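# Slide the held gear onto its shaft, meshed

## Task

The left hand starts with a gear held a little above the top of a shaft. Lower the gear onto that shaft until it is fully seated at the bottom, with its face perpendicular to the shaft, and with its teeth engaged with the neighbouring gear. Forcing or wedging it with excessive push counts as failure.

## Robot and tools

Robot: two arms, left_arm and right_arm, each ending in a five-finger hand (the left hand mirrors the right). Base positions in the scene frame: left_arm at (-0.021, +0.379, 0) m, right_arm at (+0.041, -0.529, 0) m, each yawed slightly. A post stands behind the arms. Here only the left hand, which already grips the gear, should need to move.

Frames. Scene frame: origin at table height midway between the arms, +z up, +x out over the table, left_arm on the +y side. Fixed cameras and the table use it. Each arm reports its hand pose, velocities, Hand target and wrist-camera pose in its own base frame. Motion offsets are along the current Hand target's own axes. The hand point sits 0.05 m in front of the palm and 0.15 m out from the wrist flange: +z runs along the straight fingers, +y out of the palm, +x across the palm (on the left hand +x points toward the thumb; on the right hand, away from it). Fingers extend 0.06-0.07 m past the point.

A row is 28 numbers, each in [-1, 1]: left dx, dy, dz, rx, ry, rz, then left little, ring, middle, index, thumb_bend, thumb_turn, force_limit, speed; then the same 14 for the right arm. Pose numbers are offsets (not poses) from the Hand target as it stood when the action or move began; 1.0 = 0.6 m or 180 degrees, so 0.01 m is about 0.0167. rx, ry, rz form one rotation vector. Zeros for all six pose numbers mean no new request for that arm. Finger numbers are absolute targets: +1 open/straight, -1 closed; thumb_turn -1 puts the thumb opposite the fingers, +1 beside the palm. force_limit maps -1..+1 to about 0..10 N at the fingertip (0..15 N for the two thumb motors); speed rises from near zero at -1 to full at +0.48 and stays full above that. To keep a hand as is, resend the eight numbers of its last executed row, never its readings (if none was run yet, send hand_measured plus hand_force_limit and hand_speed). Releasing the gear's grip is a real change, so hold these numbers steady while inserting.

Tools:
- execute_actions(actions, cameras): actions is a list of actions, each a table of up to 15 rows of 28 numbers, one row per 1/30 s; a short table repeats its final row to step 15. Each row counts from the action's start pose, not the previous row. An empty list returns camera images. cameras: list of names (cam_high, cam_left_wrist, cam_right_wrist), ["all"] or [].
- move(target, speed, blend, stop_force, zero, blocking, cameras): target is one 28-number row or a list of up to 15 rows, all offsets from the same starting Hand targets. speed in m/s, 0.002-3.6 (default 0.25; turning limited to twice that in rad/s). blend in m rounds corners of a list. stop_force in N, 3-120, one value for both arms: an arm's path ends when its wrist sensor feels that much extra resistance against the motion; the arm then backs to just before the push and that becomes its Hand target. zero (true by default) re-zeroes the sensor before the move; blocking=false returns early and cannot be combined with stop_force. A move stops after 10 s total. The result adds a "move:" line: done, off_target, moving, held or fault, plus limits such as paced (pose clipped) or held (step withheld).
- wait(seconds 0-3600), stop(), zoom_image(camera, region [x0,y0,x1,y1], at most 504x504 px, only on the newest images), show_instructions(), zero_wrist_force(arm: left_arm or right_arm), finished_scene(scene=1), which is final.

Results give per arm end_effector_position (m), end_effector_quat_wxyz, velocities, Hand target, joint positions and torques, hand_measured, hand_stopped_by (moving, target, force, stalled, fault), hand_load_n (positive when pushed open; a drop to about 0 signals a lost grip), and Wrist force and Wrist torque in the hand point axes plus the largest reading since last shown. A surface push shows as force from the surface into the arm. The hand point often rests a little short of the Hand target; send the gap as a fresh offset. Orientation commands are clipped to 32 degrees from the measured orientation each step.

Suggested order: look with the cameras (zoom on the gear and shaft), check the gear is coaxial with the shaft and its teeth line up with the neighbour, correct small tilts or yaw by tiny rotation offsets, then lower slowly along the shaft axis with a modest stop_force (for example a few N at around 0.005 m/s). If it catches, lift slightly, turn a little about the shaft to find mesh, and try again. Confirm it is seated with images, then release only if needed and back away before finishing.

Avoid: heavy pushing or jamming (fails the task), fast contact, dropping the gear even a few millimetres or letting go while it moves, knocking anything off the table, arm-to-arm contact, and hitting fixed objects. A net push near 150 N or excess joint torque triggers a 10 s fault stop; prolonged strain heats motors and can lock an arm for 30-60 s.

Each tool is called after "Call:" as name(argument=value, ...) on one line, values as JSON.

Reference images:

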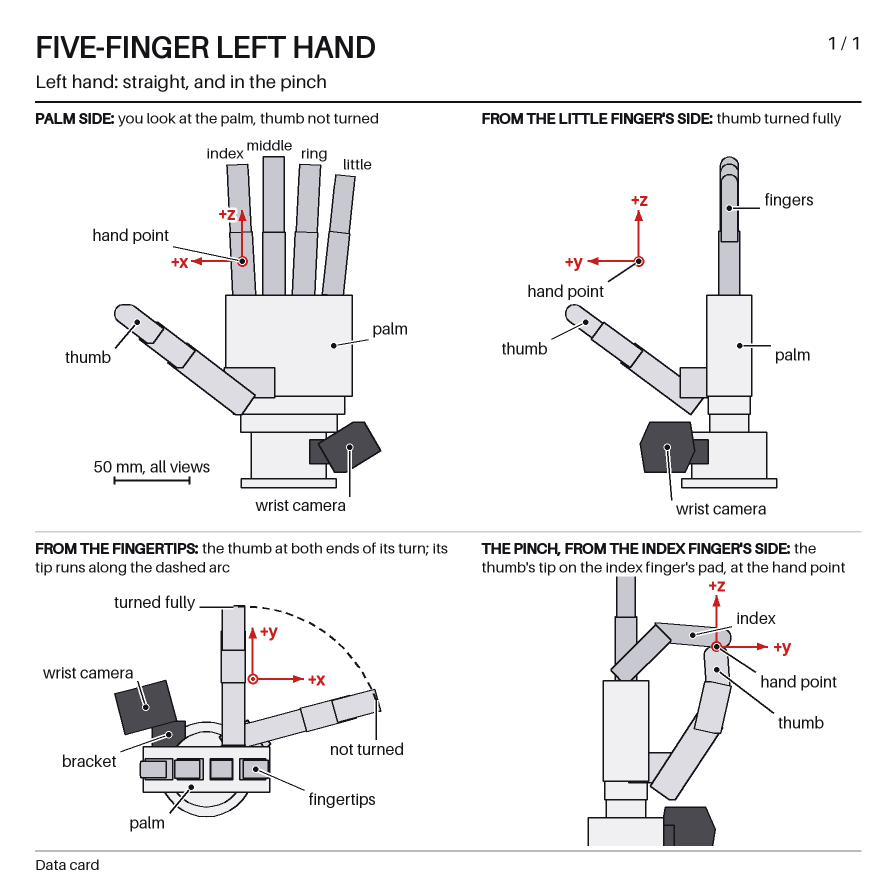

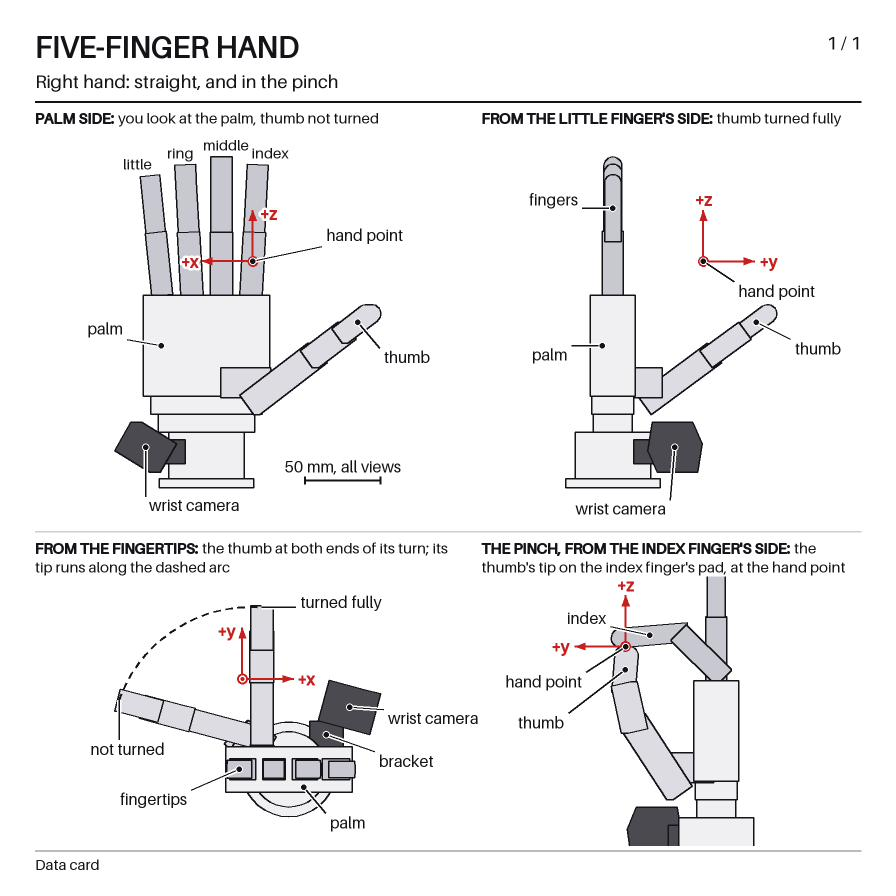

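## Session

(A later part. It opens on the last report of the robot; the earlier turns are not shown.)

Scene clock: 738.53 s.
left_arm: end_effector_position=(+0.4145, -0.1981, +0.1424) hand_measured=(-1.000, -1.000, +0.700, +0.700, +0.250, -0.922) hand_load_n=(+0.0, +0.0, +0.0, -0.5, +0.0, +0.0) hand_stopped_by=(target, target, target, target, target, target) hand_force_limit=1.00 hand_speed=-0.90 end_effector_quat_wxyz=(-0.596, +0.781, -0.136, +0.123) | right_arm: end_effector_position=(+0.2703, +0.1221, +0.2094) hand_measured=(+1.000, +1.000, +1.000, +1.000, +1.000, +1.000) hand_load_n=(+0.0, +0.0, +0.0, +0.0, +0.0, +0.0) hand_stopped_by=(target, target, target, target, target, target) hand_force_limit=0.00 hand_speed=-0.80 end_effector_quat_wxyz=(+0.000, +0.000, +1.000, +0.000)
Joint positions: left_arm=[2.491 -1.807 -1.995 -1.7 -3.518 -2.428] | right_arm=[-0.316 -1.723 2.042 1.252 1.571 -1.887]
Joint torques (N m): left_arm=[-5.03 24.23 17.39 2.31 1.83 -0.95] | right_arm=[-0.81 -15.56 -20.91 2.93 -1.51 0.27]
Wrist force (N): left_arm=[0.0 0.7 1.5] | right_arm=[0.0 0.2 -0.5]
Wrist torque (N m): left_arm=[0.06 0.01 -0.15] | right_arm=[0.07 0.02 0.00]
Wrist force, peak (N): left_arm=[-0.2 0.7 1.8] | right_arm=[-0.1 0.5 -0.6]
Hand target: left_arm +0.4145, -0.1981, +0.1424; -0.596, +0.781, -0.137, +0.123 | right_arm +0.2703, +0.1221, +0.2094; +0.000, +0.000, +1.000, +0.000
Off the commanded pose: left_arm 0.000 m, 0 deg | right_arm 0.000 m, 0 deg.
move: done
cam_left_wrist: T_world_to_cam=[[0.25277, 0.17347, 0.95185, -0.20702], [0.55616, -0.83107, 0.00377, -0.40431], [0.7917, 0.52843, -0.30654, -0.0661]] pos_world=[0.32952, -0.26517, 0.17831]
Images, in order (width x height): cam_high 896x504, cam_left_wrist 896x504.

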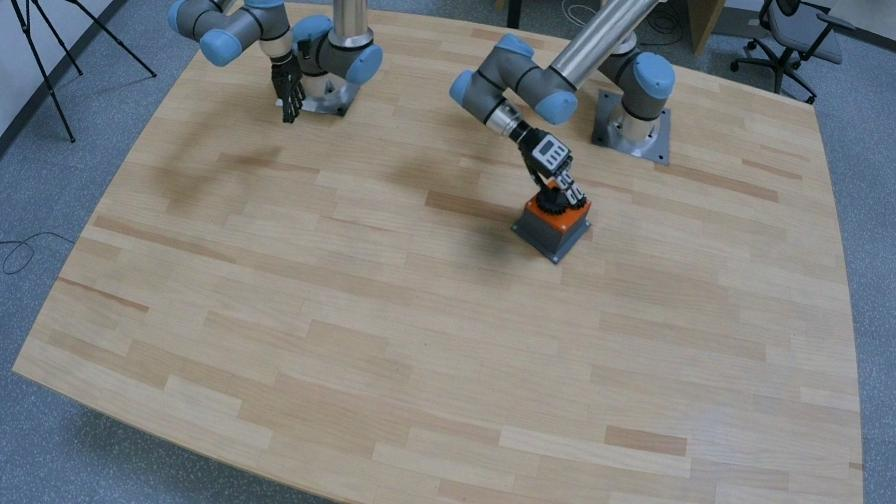

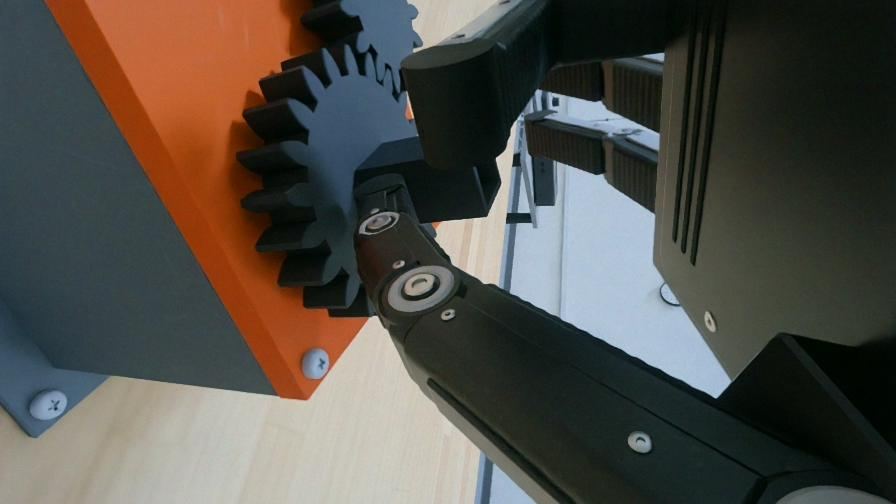

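Call:
move(target=[[0,-0.0015,-0.0133,0,0,0,-1,-1,0.7,0.7,0.25,-0.922,1.0,-0.9,0,0,0,0,0,0,1,1,1,1,1,1,0,-0.8],[-0.0091,-0.0960,-0.0450,0,0,0,-1,-1,0.7,0.7,0.25,-0.922,1.0,-0.9,0,0,0,0,0,0,1,1,1,1,1,1,0,-0.8]], speed=[0.015,0.05], blend=[0.002,0], cameras=["cam_left_wrist","cam_high"])

Call:
zoom_image(camera="cam_left_wrist", region=[150, 0, 450, 300])

Call:
zoom_image(camera="cam_high", region=[520, 160, 600, 240])

Scene clock: 750.23 s.
left_arm: end_effector_position=(+0.4036, -0.2059, +0.2049) hand_measured=(-1.000, -1.000, +0.700, +0.700, +0.250, -0.922) hand_load_n=(+0.0, +0.0, +0.0, +0.0, +0.0, +0.0) hand_stopped_by=(target, target, target, target, target, target) hand_force_limit=1.00 hand_speed=-0.90 end_effector_quat_wxyz=(-0.596, +0.782, -0.136, +0.124) | right_arm: end_effector_position=(+0.2703, +0.1221, +0.2094) hand_measured=(+1.000, +1.000, +1.000, +1.000, +1.000, +1.000) hand_load_n=(+0.0, +0.0, +0.0, +0.0, +0.0, +0.0) hand_stopped_by=(target, target, target, target, target, target) hand_force_limit=0.00 hand_speed=-0.80 end_effector_quat_wxyz=(+0.000, +0.000, +1.000, +0.000)
Joint positions: left_arm=[2.464 -1.724 -1.9 -1.924 -3.537 -2.477] | right_arm=[-0.316 -1.723 2.042 1.252 1.571 -1.887]
Joint torques (N m): left_arm=[0.09 16.07 13.93 2.92 -0.82 -0.73] | right_arm=[-1.56 -15.57 -21.51 3.11 -1.68 0.16]
Wrist force (N): left_arm=[0.5 0.4 1.8] | right_arm=[-0.1 0.5 -0.1]
Wrist torque (N m): left_arm=[0.05 -0.04 0.01] | right_arm=[0.08 0.02 0.01]
Wrist force, peak (N): left_arm=[-0.2 0.9 1.9] | right_arm=[0.0 0.7 -0.6]
Hand target: left_arm +0.4036, -0.2058, +0.2048; -0.596, +0.781, -0.137, +0.123 | right_arm +0.2703, +0.1221, +0.2094; +0.000, +0.000, +1.000, +0.000
Off the commanded pose: left_arm 0.000 m, 0 deg | right_arm 0.000 m, 0 deg.
move: done
cam_left_wrist: T_world_to_cam=[[0.25246, 0.17372, 0.95188, -0.26224], [0.55621, -0.83103, 0.00415, -0.40507], [0.79177, 0.5284, -0.30643, -0.03424]] pos_world=[0.31862, -0.27297, 0.24081]
Images, in order (width x height): cam_high 896x504, cam_left_wrist 896x504.

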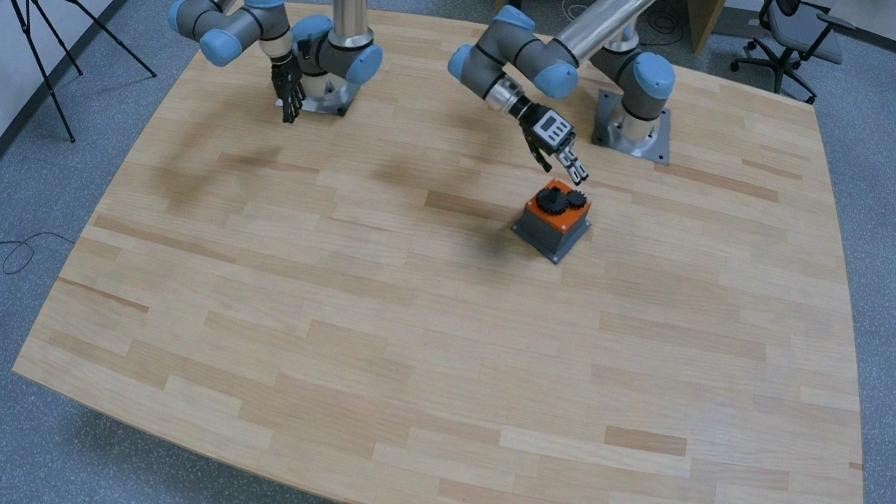

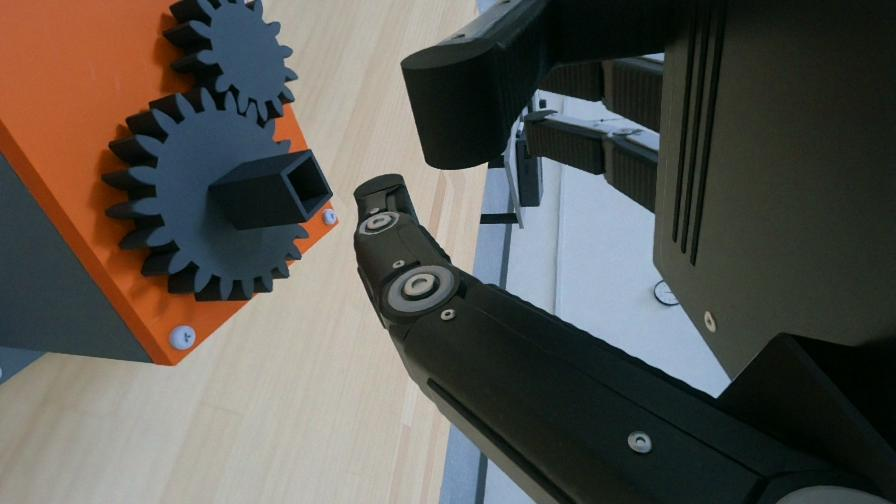

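Scaled by 1.680 from the camera's image (finer frame: 1280x720).

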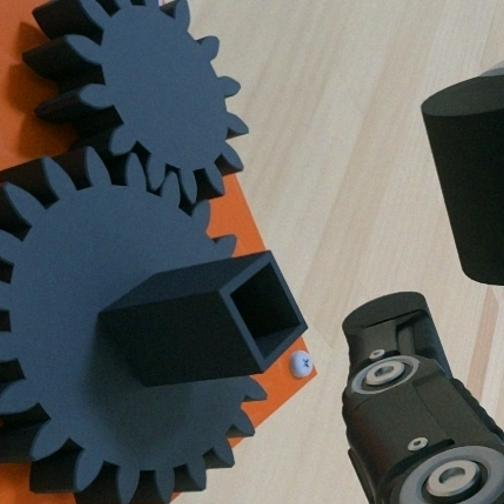

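Scaled by 6.300 from the camera's image (finer frame: 1280x720).

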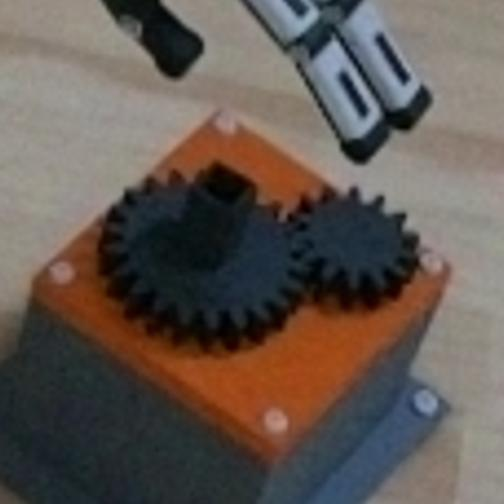

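Call:
zoom_image(camera="cam_left_wrist", region=[90, 190, 210, 310])

Call:
zoom_image(camera="cam_left_wrist", region=[100, 70, 220, 190])

Call:
zoom_image(camera="cam_left_wrist", region=[190, 60, 310, 180])

Call:
zoom_image(camera="cam_left_wrist", region=[190, 200, 310, 320])

Call:
zoom_image(camera="cam_left_wrist", region=[160, 0, 300, 120])

Scaled by 4.200 from the camera's image (finer frame: 1280x720).

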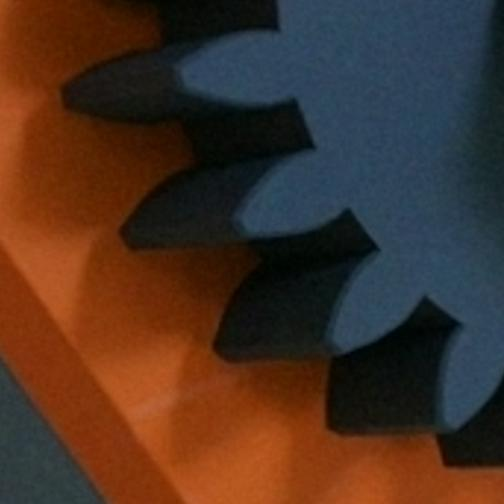

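Scaled by 4.200 from the camera's image (finer frame: 1280x720).

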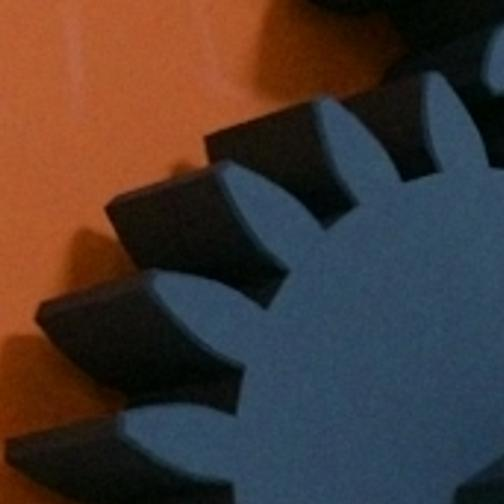

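Scaled by 4.200 from the camera's image (finer frame: 1280x720).

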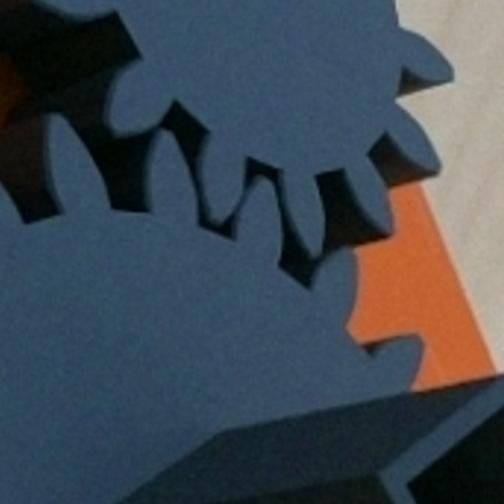

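Scaled by 4.200 from the camera's image (finer frame: 1280x720).

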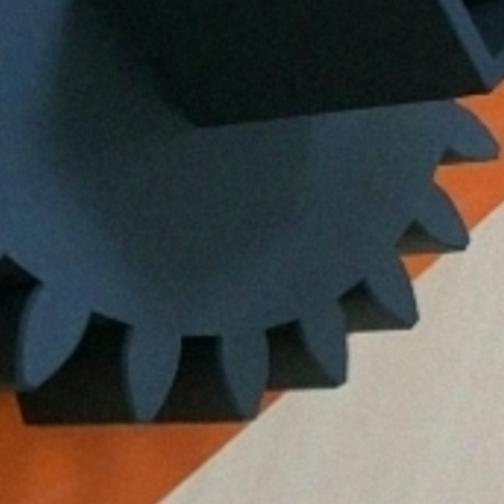

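Scaled by 3.600 from the camera's image (finer frame: 1280x720).

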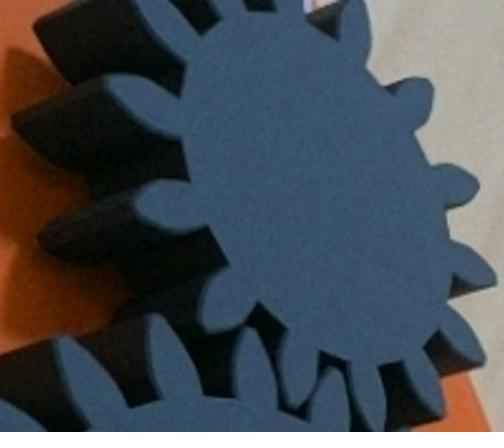

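Call:
zoom_image(camera="cam_left_wrist", region=[215, 80, 285, 150])

Scaled by 7.200 from the camera's image (finer frame: 1280x720).

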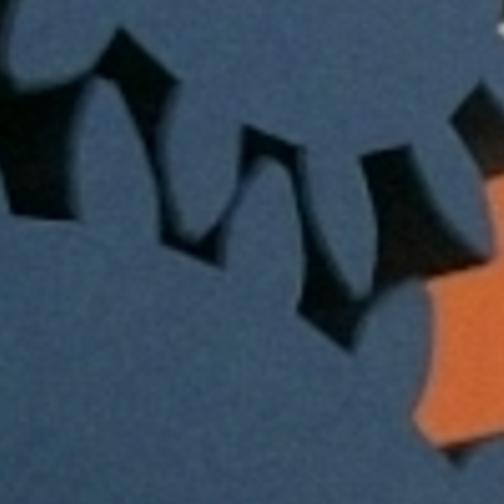

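Call:
move(target=[0,0,0,0,0,0,-1,-1,-1,-1,1,1,1.0,-0.5,0,0,0,0,0,0,1,1,1,1,1,1,0,-0.8], speed=0.05)

Call:
move(target=[0.0107,0.0230,0.0710,0.1011,0,0,-1,-1,-1,-1,1,1,1.0,-0.5,0,0,0,0,0,0,1,1,1,1,1,1,0,-0.8], speed=0.05, cameras=["cam_left_wrist","cam_high"])

Call:
zoom_image(camera="cam_high", region=[520, 150, 600, 230])

Scene clock: 922.97 s.
left_arm: end_effector_position=(+0.4036, -0.2058, +0.2048) hand_measured=(-1.000, -1.000, -1.000, -1.000, +1.000, +1.000) hand_load_n=(+0.0, +0.0, +0.0, +0.0, +0.0, -0.5) hand_stopped_by=(target, target, target, target, target, target) hand_force_limit=1.00 hand_speed=-0.50 end_effector_quat_wxyz=(-0.596, +0.781, -0.137, +0.123) | right_arm: end_effector_position=(+0.2703, +0.1221, +0.2094) hand_measured=(+1.000, +1.000, +1.000, +1.000, +1.000, +1.000) hand_load_n=(+0.5, +0.0, +0.0, +0.0, +0.0, +0.0) hand_stopped_by=(target, target, target, target, target, target) hand_force_limit=0.00 hand_speed=-0.80 end_effector_quat_wxyz=(+0.000, +0.000, +1.000, +0.000)
Joint positions: left_arm=[2.464 -1.724 -1.9 -1.924 -3.537 -2.477] | right_arm=[-0.316 -1.723 2.042 1.252 1.571 -1.887]
Joint torques (N m): left_arm=[6.53 19.96 13.33 2.52 3.38 1.19] | right_arm=[-0.72 -16.27 -21.77 2.99 -1.7 0.27]
Wrist force (N): left_arm=[0.4 0.6 2.0] | right_arm=[-0.1 0.4 -0.5]
Wrist torque (N m): left_arm=[0.07 -0.03 0.00] | right_arm=[0.11 0.04 0.00]
Wrist force, peak (N): left_arm=[0.4 0.5 2.3] | right_arm=[-0.1 0.6 -0.5]
Hand target: left_arm +0.4036, -0.2058, +0.2048; -0.596, +0.781, -0.137, +0.123 | right_arm +0.2703, +0.1221, +0.2094; +0.000, +0.000, +1.000, +0.000
Off the commanded pose: left_arm 0.000 m, 0 deg | right_arm 0.000 m, 0 deg.
move: done

Scene clock: 926.57 s.
left_arm: end_effector_position=(+0.4239, -0.1734, +0.1806) hand_measured=(-1.000, -1.000, -1.000, -1.000, +1.000, +1.000) hand_load_n=(+0.0, +0.0, +0.0, +0.0, +0.0, -0.5) hand_stopped_by=(target, target, target, target, target, target) hand_force_limit=1.00 hand_speed=-0.50 end_effector_quat_wxyz=(+0.712, -0.677, +0.115, -0.143) | right_arm: end_effector_position=(+0.2703, +0.1221, +0.2094) hand_measured=(+1.000, +1.000, +1.000, +1.000, +1.000, +1.000) hand_load_n=(+0.0, +0.0, +0.0, +0.0, +0.0, +0.0) hand_stopped_by=(target, target, target, target, target, target) hand_force_limit=0.00 hand_speed=-0.80 end_effector_quat_wxyz=(+0.000, +0.000, +1.000, +0.000)
Joint positions: left_arm=[2.491 -2.007 -1.743 -2.73 -3.43 -3.361] | right_arm=[-0.316 -1.723 2.042 1.252 1.571 -1.887]
Joint torques (N m): left_arm=[-5.33 42.7 9.77 -0.8 -3.08 -0.16] | right_arm=[-0.48 -15.57 -21.65 3.02 -1.68 0.21]
Wrist force (N): left_arm=[0.2 0.5 1.2] | right_arm=[0.0 0.5 -0.6]
Wrist torque (N m): left_arm=[0.07 -0.05 -0.11] | right_arm=[0.12 0.03 0.01]
Wrist force, peak (N): left_arm=[0.4 0.6 2.4] | right_arm=[-0.2 0.5 -0.7]
Hand target: left_arm +0.4238, -0.1734, +0.1806; +0.712, -0.677, +0.115, -0.144 | right_arm +0.2703, +0.1221, +0.2094; +0.000, +0.000, +1.000, +0.000
Off the commanded pose: left_arm 0.000 m, 0 deg | right_arm 0.000 m, 0 deg.
move: done
cam_left_wrist: T_world_to_cam=[[0.14076, -0.11356, 0.98351, -0.25808], [0.57399, -0.80005, -0.17453, -0.35907], [0.80668, 0.58909, -0.04743, -0.11744]] pos_world=[0.33717, -0.2474, 0.18558]
Images, in order (width x height): cam_high 896x504, cam_left_wrist 896x504.

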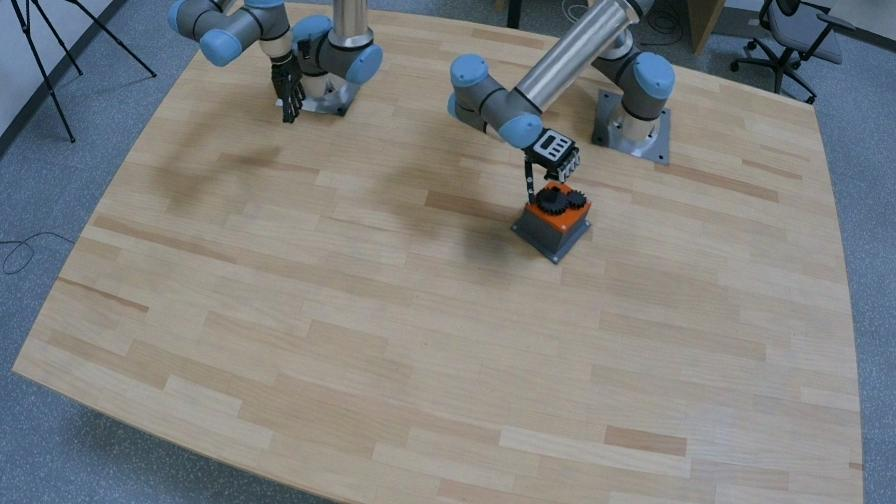

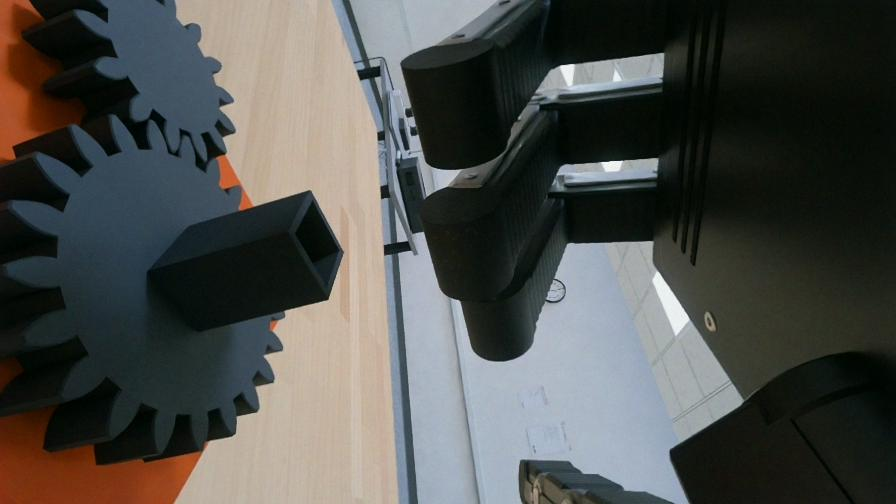

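Scaled by 6.300 from the camera's image (finer frame: 1280x720).

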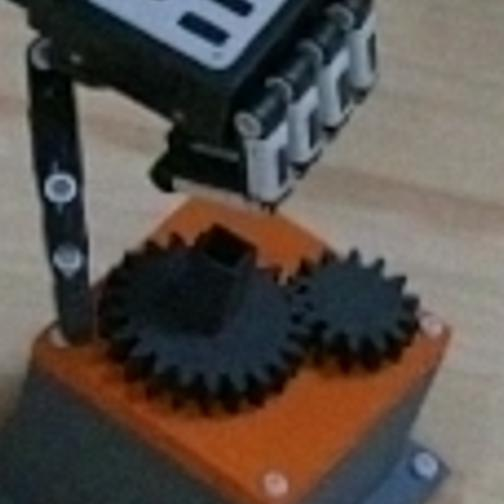

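Call:
zoom_image(camera="cam_left_wrist", region=[110, 80, 250, 220])

Call:
zoom_image(camera="cam_left_wrist", region=[130, 280, 290, 480])

Scaled by 3.600 from the camera's image (finer frame: 1280x720).

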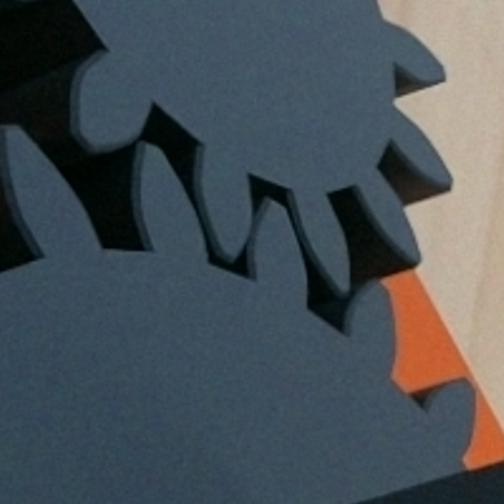

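Scaled by 2.520 from the camera's image (finer frame: 1280x720).

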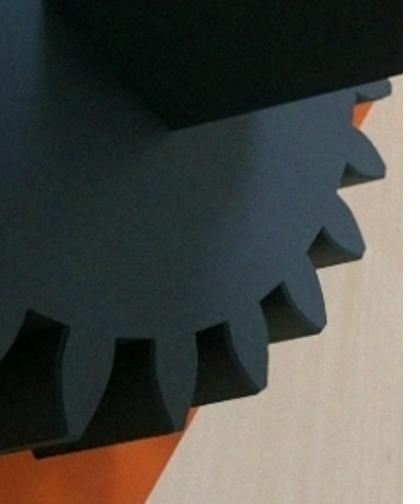

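Call:
move(target=[0.0036,0.0398,0,0,0,0,-1,-1,-1,-1,1,1,1.0,-0.5,0,0,0,0,0,0,1,1,1,1,1,1,0,-0.8], speed=0.02, stop_force=5, cameras=["cam_left_wrist","cam_high"])

Call:
zoom_image(camera="cam_high", region=[520, 150, 600, 230])

Scene clock: 960.13 s.
left_arm: end_effector_position=(+0.4270, -0.1732, +0.1569) hand_measured=(-1.000, -1.000, -1.000, -1.000, +1.000, +1.000) hand_load_n=(+0.0, +0.0, +0.0, +0.0, +0.0, -0.5) hand_stopped_by=(target, target, target, target, target, target) hand_force_limit=1.00 hand_speed=-0.50 end_effector_quat_wxyz=(+0.712, -0.677, +0.115, -0.144) | right_arm: end_effector_position=(+0.2703, +0.1221, +0.2094) hand_measured=(+1.000, +1.000, +1.000, +1.000, +1.000, +1.000) hand_load_n=(+0.0, +0.0, +0.0, +0.0, +0.0, +0.0) hand_stopped_by=(target, target, target, target, target, target) hand_force_limit=0.00 hand_speed=-0.80 end_effector_quat_wxyz=(+0.000, +0.000, +1.000, +0.000)
Joint positions: left_arm=[2.495 -2.045 -1.759 -2.68 -3.426 -3.364] | right_arm=[-0.316 -1.723 2.042 1.252 1.571 -1.887]
Joint torques (N m): left_arm=[-3.09 43.76 26.1 -1.95 -0.27 1.28] | right_arm=[-0.96 -16.39 -21.97 2.9 -1.6 0.37]
Wrist force (N): left_arm=[0.4 0.5 1.4] | right_arm=[0.0 0.4 -0.6]
Wrist torque (N m): left_arm=[0.05 -0.09 0.02] | right_arm=[0.11 0.03 0.00]
Wrist force, peak (N): left_arm=[0.1 0.6 1.6] | right_arm=[0.0 0.7 -0.7]
Hand target: left_arm +0.4270, -0.1732, +0.1569; +0.712, -0.677, +0.115, -0.144 | right_arm +0.2703, +0.1221, +0.2094; +0.000, +0.000, +1.000, +0.000
Off the commanded pose: left_arm 0.000 m, 0 deg | right_arm 0.000 m, 0 deg.
move: done
cam_left_wrist: T_world_to_cam=[[0.14075, -0.11357, 0.98351, -0.23519], [0.57394, -0.80008, -0.17453, -0.36488], [0.80671, 0.58904, -0.04743, -0.12129]] pos_world=[0.34037, -0.2472, 0.16188]
Images, in order (width x height): cam_high 896x504, cam_left_wrist 896x504.

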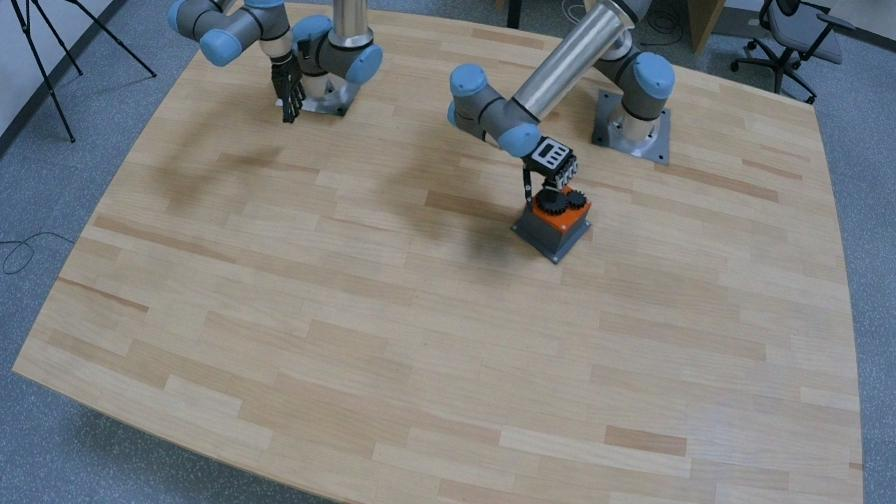

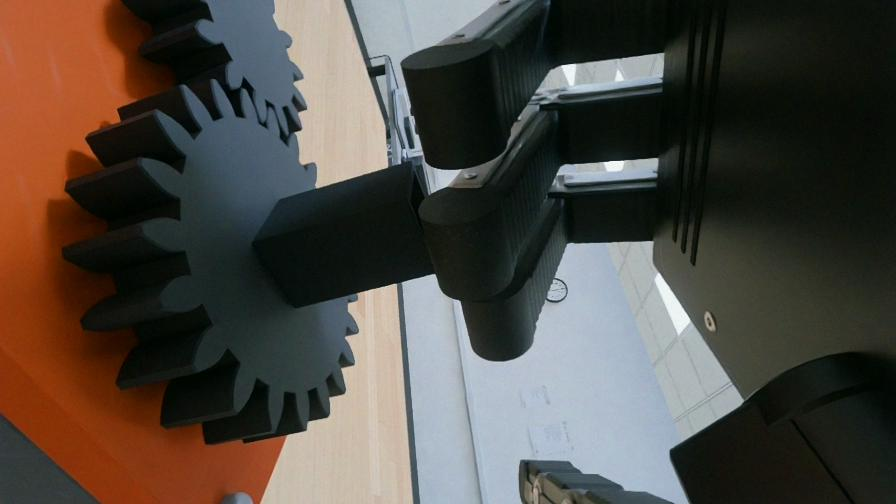

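Scaled by 6.300 from the camera's image (finer frame: 1280x720).

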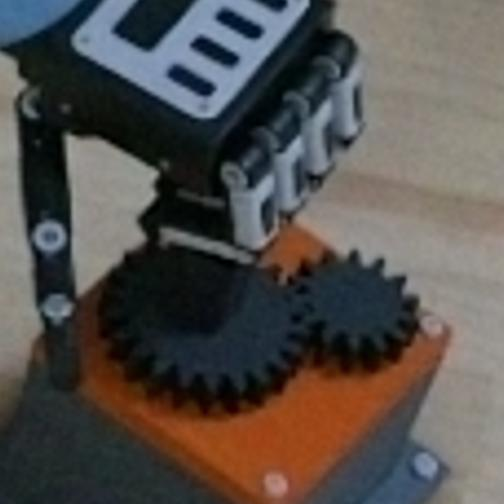

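Call:
move(target=[0.0015,0.0166,0,0,0,0,-1,-1,-1,-1,1,1,1.0,-0.5,0,0,0,0,0,0,1,1,1,1,1,1,0,-0.8], speed=0.004, stop_force=5, cameras=["cam_left_wrist"])

Scene clock: 969.07 s.
left_arm: end_effector_position=(+0.4283, -0.1731, +0.1469) hand_measured=(-1.000, -1.000, -1.000, -1.000, +1.000, +1.000) hand_load_n=(+0.0, +0.0, +0.0, +0.0, +0.0, -0.5) hand_stopped_by=(target, target, target, target, target, target) hand_force_limit=1.00 hand_speed=-0.50 end_effector_quat_wxyz=(+0.712, -0.677, +0.115, -0.143) | right_arm: end_effector_position=(+0.2703, +0.1221, +0.2094) hand_measured=(+1.000, +1.000, +1.000, +1.000, +1.000, +1.000) hand_load_n=(+0.0, +0.0, +0.0, +0.0, +0.0, +0.0) hand_stopped_by=(target, target, target, target, target, target) hand_force_limit=0.00 hand_speed=-0.80 end_effector_quat_wxyz=(+0.000, +0.000, +1.000, +0.000)
Joint positions: left_arm=[2.497 -2.061 -1.764 -2.66 -3.424 -3.365] | right_arm=[-0.316 -1.723 2.042 1.252 1.571 -1.887]
Joint torques (N m): left_arm=[7.01 38.1 9.94 -1.77 2.07 -1.25] | right_arm=[-0.56 -16.18 -21.14 2.99 -1.76 0.17]
Wrist force (N): left_arm=[0.2 0.4 1.5] | right_arm=[0.0 0.3 -0.6]
Wrist torque (N m): left_arm=[0.04 -0.06 0.02] | right_arm=[0.09 0.03 0.00]
Wrist force, peak (N): left_arm=[0.5 0.5 1.6] | right_arm=[0.0 0.7 -0.8]
Hand target: left_arm +0.4283, -0.1731, +0.1470; +0.712, -0.677, +0.115, -0.144 | right_arm +0.2703, +0.1221, +0.2094; +0.000, +0.000, +1.000, +0.000
Off the commanded pose: left_arm 0.000 m, 0 deg | right_arm 0.000 m, 0 deg.
move: done
cam_left_wrist: T_world_to_cam=[[0.14075, -0.11357, 0.98351, -0.22553], [0.57394, -0.80008, -0.17453, -0.36729], [0.80671, 0.58904, -0.04743, -0.12287]] pos_world=[0.34167, -0.2471, 0.15188]

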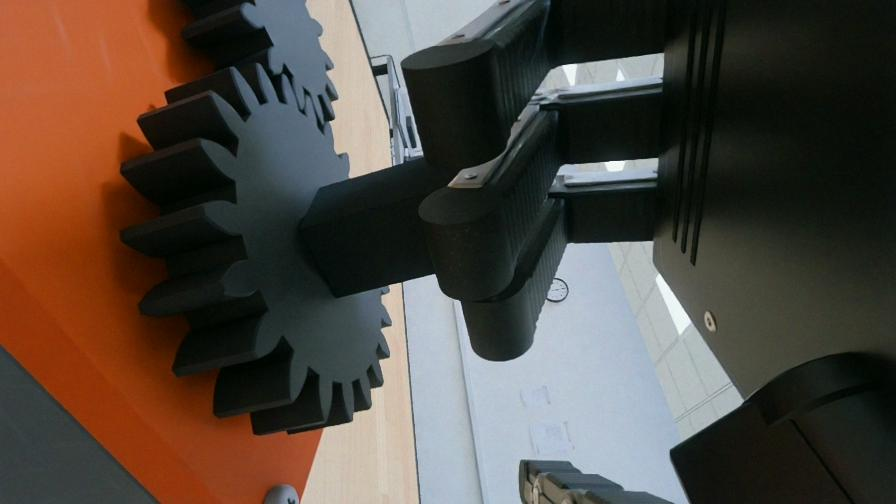

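Call:
move(target=[0.0015,0.0166,0,0,0,0,-1,-1,-1,-1,1,1,1.0,-0.5,0,0,0,0,0,0,1,1,1,1,1,1,0,-0.8], speed=0.004, stop_force=5, cameras=["cam_left_wrist"])

Scene clock: 975.20 s.
left_arm: end_effector_position=(+0.4286, -0.1731, +0.1450) hand_measured=(-1.000, -1.000, -1.000, -1.000, +1.000, +1.000) hand_load_n=(+0.0, +0.0, +0.0, +0.0, +0.0, +0.0) hand_stopped_by=(target, target, target, target, target, target) hand_force_limit=1.00 hand_speed=-0.50 end_effector_quat_wxyz=(+0.712, -0.677, +0.115, -0.144) | right_arm: end_effector_position=(+0.2703, +0.1221, +0.2094) hand_measured=(+1.000, +1.000, +1.000, +1.000, +1.000, +1.000) hand_load_n=(+0.0, +0.0, +0.0, +0.0, +0.0, +0.0) hand_stopped_by=(target, target, target, target, target, target) hand_force_limit=0.00 hand_speed=-0.80 end_effector_quat_wxyz=(+0.000, +0.000, +1.000, +0.000)
Joint positions: left_arm=[2.497 -2.064 -1.765 -2.656 -3.424 -3.366] | right_arm=[-0.316 -1.723 2.042 1.252 1.571 -1.887]
Joint torques (N m): left_arm=[0.63 43.01 23.93 -1.91 0.72 -0.1] | right_arm=[0.03 -16.47 -21.98 3.18 -1.66 0.21]
Wrist force (N): left_arm=[0.5 -5.2 0.7] | right_arm=[0.0 0.3 -0.3]
Wrist torque (N m): left_arm=[-0.30 -0.13 0.11] | right_arm=[0.08 0.01 0.00]
Wrist force, peak (N): left_arm=[0.0 -7.3 1.0] | right_arm=[-0.1 0.7 -0.7]
Hand target: left_arm +0.4286, -0.1731, +0.1450; +0.712, -0.677, +0.115, -0.144 (not the last commanded pose) | right_arm +0.2703, +0.1221, +0.2094; +0.000, +0.000, +1.000, +0.000
Off the commanded pose: left_arm 0.008 m, 0 deg | right_arm 0.000 m, 0 deg.
move: contact (left_arm)
cam_left_wrist: T_world_to_cam=[[0.14067, -0.11363, 0.98351, -0.22368], [0.57395, -0.80007, -0.17453, -0.36774], [0.80671, 0.58904, -0.04733, -0.12314]] pos_world=[0.34187, -0.2471, 0.14998]

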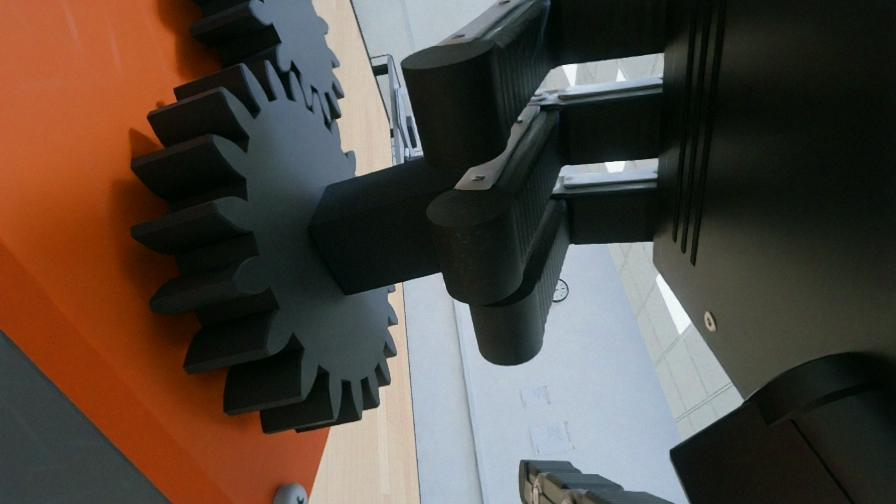

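Call:
move(target=[0.0006,0.0066,0,0,0,0,-1,-1,-1,-1,1,1,1.0,-0.5,0,0,0,0,0,0,1,1,1,1,1,1,0,-0.8], speed=0.003, stop_force=8, zero=false, cameras=["cam_left_wrist"])

Call:
zoom_image(camera="cam_left_wrist", region=[230, 20, 370, 160])

Call:
zoom_image(camera="cam_left_wrist", region=[120, 160, 320, 440])

Scene clock: 987.17 s.
left_arm: end_effector_position=(+0.4286, -0.1731, +0.1449) hand_measured=(-1.000, -1.000, -1.000, -1.000, +1.000, +1.000) hand_load_n=(+0.0, +0.0, +0.0, +0.0, +0.0, +0.0) hand_stopped_by=(target, target, target, target, target, target) hand_force_limit=1.00 hand_speed=-0.50 end_effector_quat_wxyz=(+0.712, -0.677, +0.115, -0.144) | right_arm: end_effector_position=(+0.2703, +0.1221, +0.2094) hand_measured=(+1.000, +1.000, +1.000, +1.000, +1.000, +1.000) hand_load_n=(+0.0, +0.0, +0.0, +0.0, +0.0, +0.0) hand_stopped_by=(target, target, target, target, target, target) hand_force_limit=0.00 hand_speed=-0.80 end_effector_quat_wxyz=(+0.000, +0.000, +1.000, +0.000)
Joint positions: left_arm=[2.497 -2.065 -1.765 -2.655 -3.424 -3.366] | right_arm=[-0.316 -1.723 2.042 1.252 1.571 -1.887]
Joint torques (N m): left_arm=[-1.72 42.77 14.8 -1.7 -1.17 0.26] | right_arm=[-0.72 -16.41 -21.67 3.05 -1.57 0.28]
Wrist force (N): left_arm=[-0.6 -8.2 1.4] | right_arm=[-0.1 0.4 -0.5]
Wrist torque (N m): left_arm=[-0.52 -0.02 0.11] | right_arm=[0.10 0.04 0.00]
Wrist force, peak (N): left_arm=[-0.7 -10.4 1.4] | right_arm=[-0.1 0.6 -0.7]
Hand target: left_arm +0.4286, -0.1731, +0.1449; +0.712, -0.677, +0.115, -0.144 (not the last commanded pose) | right_arm +0.2703, +0.1221, +0.2094; +0.000, +0.000, +1.000, +0.000
Off the commanded pose: left_arm 0.004 m, 0 deg | right_arm 0.000 m, 0 deg.
move: contact (left_arm)
cam_left_wrist: T_world_to_cam=[[0.14055, -0.11346, 0.98355, -0.22342], [0.57398, -0.8001, -0.17432, -0.36788], [0.80671, 0.58904, -0.04733, -0.12323]] pos_world=[0.34197, -0.2471, 0.14978]

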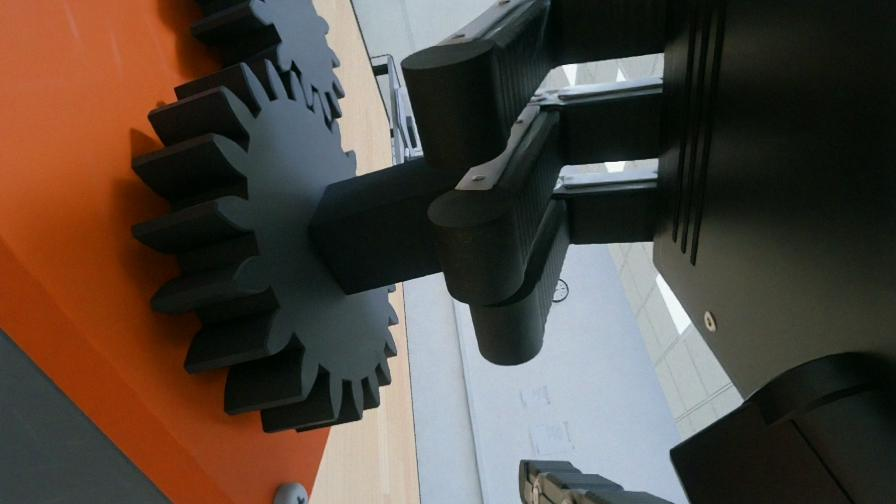

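Scaled by 3.600 from the camera's image (finer frame: 1280x720).

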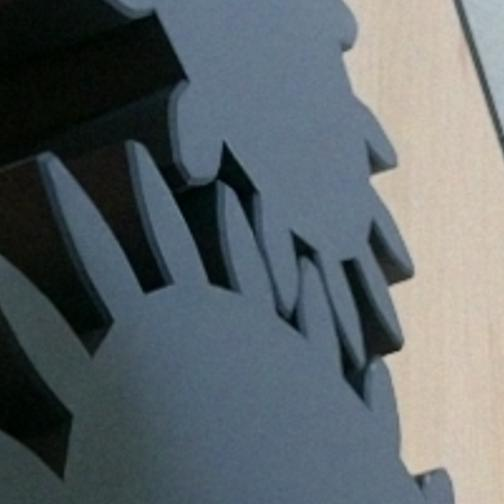

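Scaled by 1.800 from the camera's image (finer frame: 1280x720).

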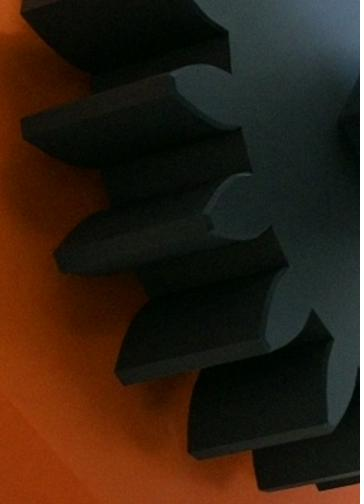

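Call:
move(target=[-0.0091,-0.0996,0,0,0,0,-1,-1,-1,-1,1,1,1.0,-0.5,0,0,0,0,0,0,1,1,1,1,1,1,0,-0.8], speed=0.05, cameras=["cam_left_wrist","cam_high"])

Call:
zoom_image(camera="cam_left_wrist", region=[0, 0, 300, 400])

Call:
zoom_image(camera="cam_high", region=[520, 150, 600, 230])

Scene clock: 993.80 s.
left_arm: end_effector_position=(+0.4207, -0.1737, +0.2045) hand_measured=(-1.000, -1.000, -1.000, -1.000, +1.000, +1.000) hand_load_n=(+0.0, +0.0, +0.0, +0.0, +0.0, -0.5) hand_stopped_by=(target, target, target, target, target, target) hand_force_limit=1.00 hand_speed=-0.50 end_effector_quat_wxyz=(+0.712, -0.677, +0.115, -0.144) | right_arm: end_effector_position=(+0.2703, +0.1221, +0.2094) hand_measured=(+1.000, +1.000, +1.000, +1.000, +1.000, +1.000) hand_load_n=(+0.5, +0.0, +0.0, +0.0, +0.0, +0.0) hand_stopped_by=(target, target, target, target, target, target) hand_force_limit=0.00 hand_speed=-0.80 end_effector_quat_wxyz=(+0.000, +0.000, +1.000, +0.000)
Joint positions: left_arm=[2.486 -1.971 -1.725 -2.781 -3.435 -3.358] | right_arm=[-0.316 -1.723 2.042 1.252 1.571 -1.887]
Joint torques (N m): left_arm=[1.3 22.99 9.03 0.83 -1.86 -1.74] | right_arm=[-1.42 -17.19 -21.55 3.02 -1.63 0.24]
Wrist force (N): left_arm=[0.0 1.1 1.0] | right_arm=[-0.2 0.5 -0.6]
Wrist torque (N m): left_arm=[0.17 -0.03 -0.15] | right_arm=[0.13 0.07 0.00]
Wrist force, peak (N): left_arm=[-0.6 -8.4 1.4] | right_arm=[-0.1 0.7 -0.7]
Hand target: left_arm +0.4206, -0.1736, +0.2043; +0.712, -0.677, +0.115, -0.144 | right_arm +0.2703, +0.1221, +0.2094; +0.000, +0.000, +1.000, +0.000
Off the commanded pose: left_arm 0.000 m, 0 deg | right_arm 0.000 m, 0 deg.
move: done
cam_left_wrist: T_world_to_cam=[[0.14035, -0.11336, 0.98359, -0.281], [0.57396, -0.80016, -0.17412, -0.35341], [0.80676, 0.58898, -0.04724, -0.11365]] pos_world=[0.33397, -0.2477, 0.20948]
Images, in order (width x height): cam_high 896x504, cam_left_wrist 896x504.

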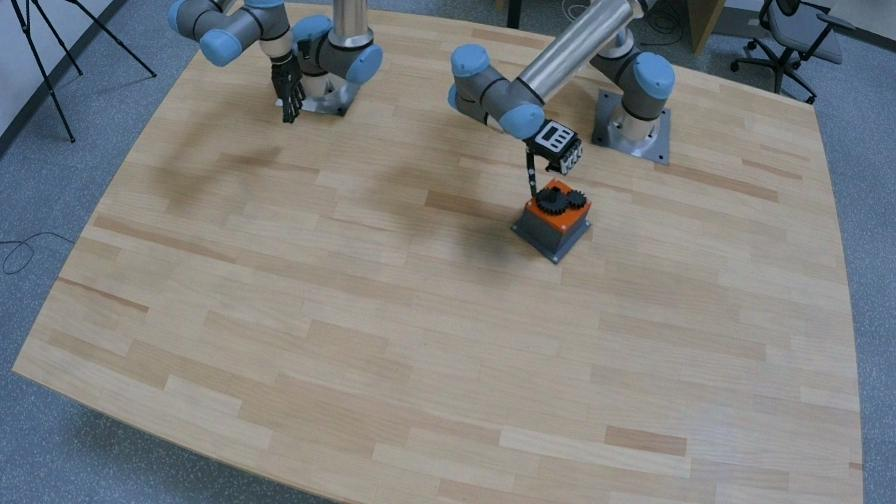

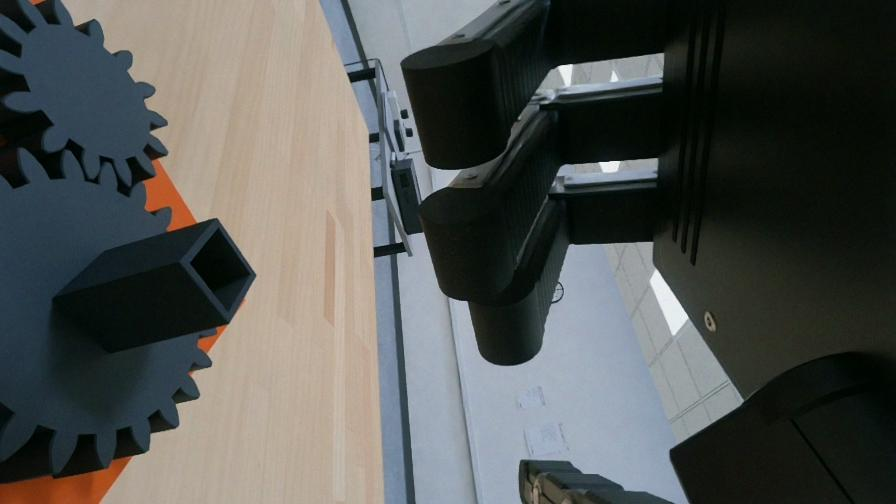

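Scaled by 1.260 from the camera's image (finer frame: 1280x720).

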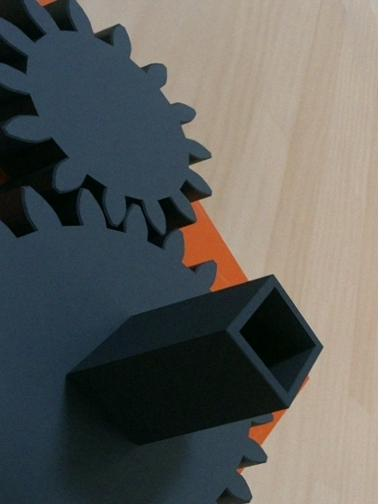

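Scaled by 6.300 from the camera's image (finer frame: 1280x720).

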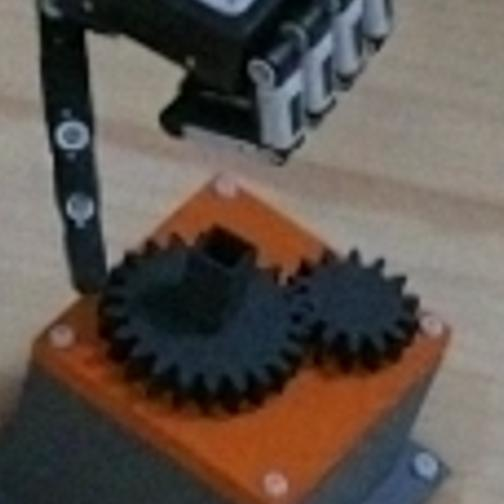

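Call:
finished_scene()

The scene is finished: the task was done.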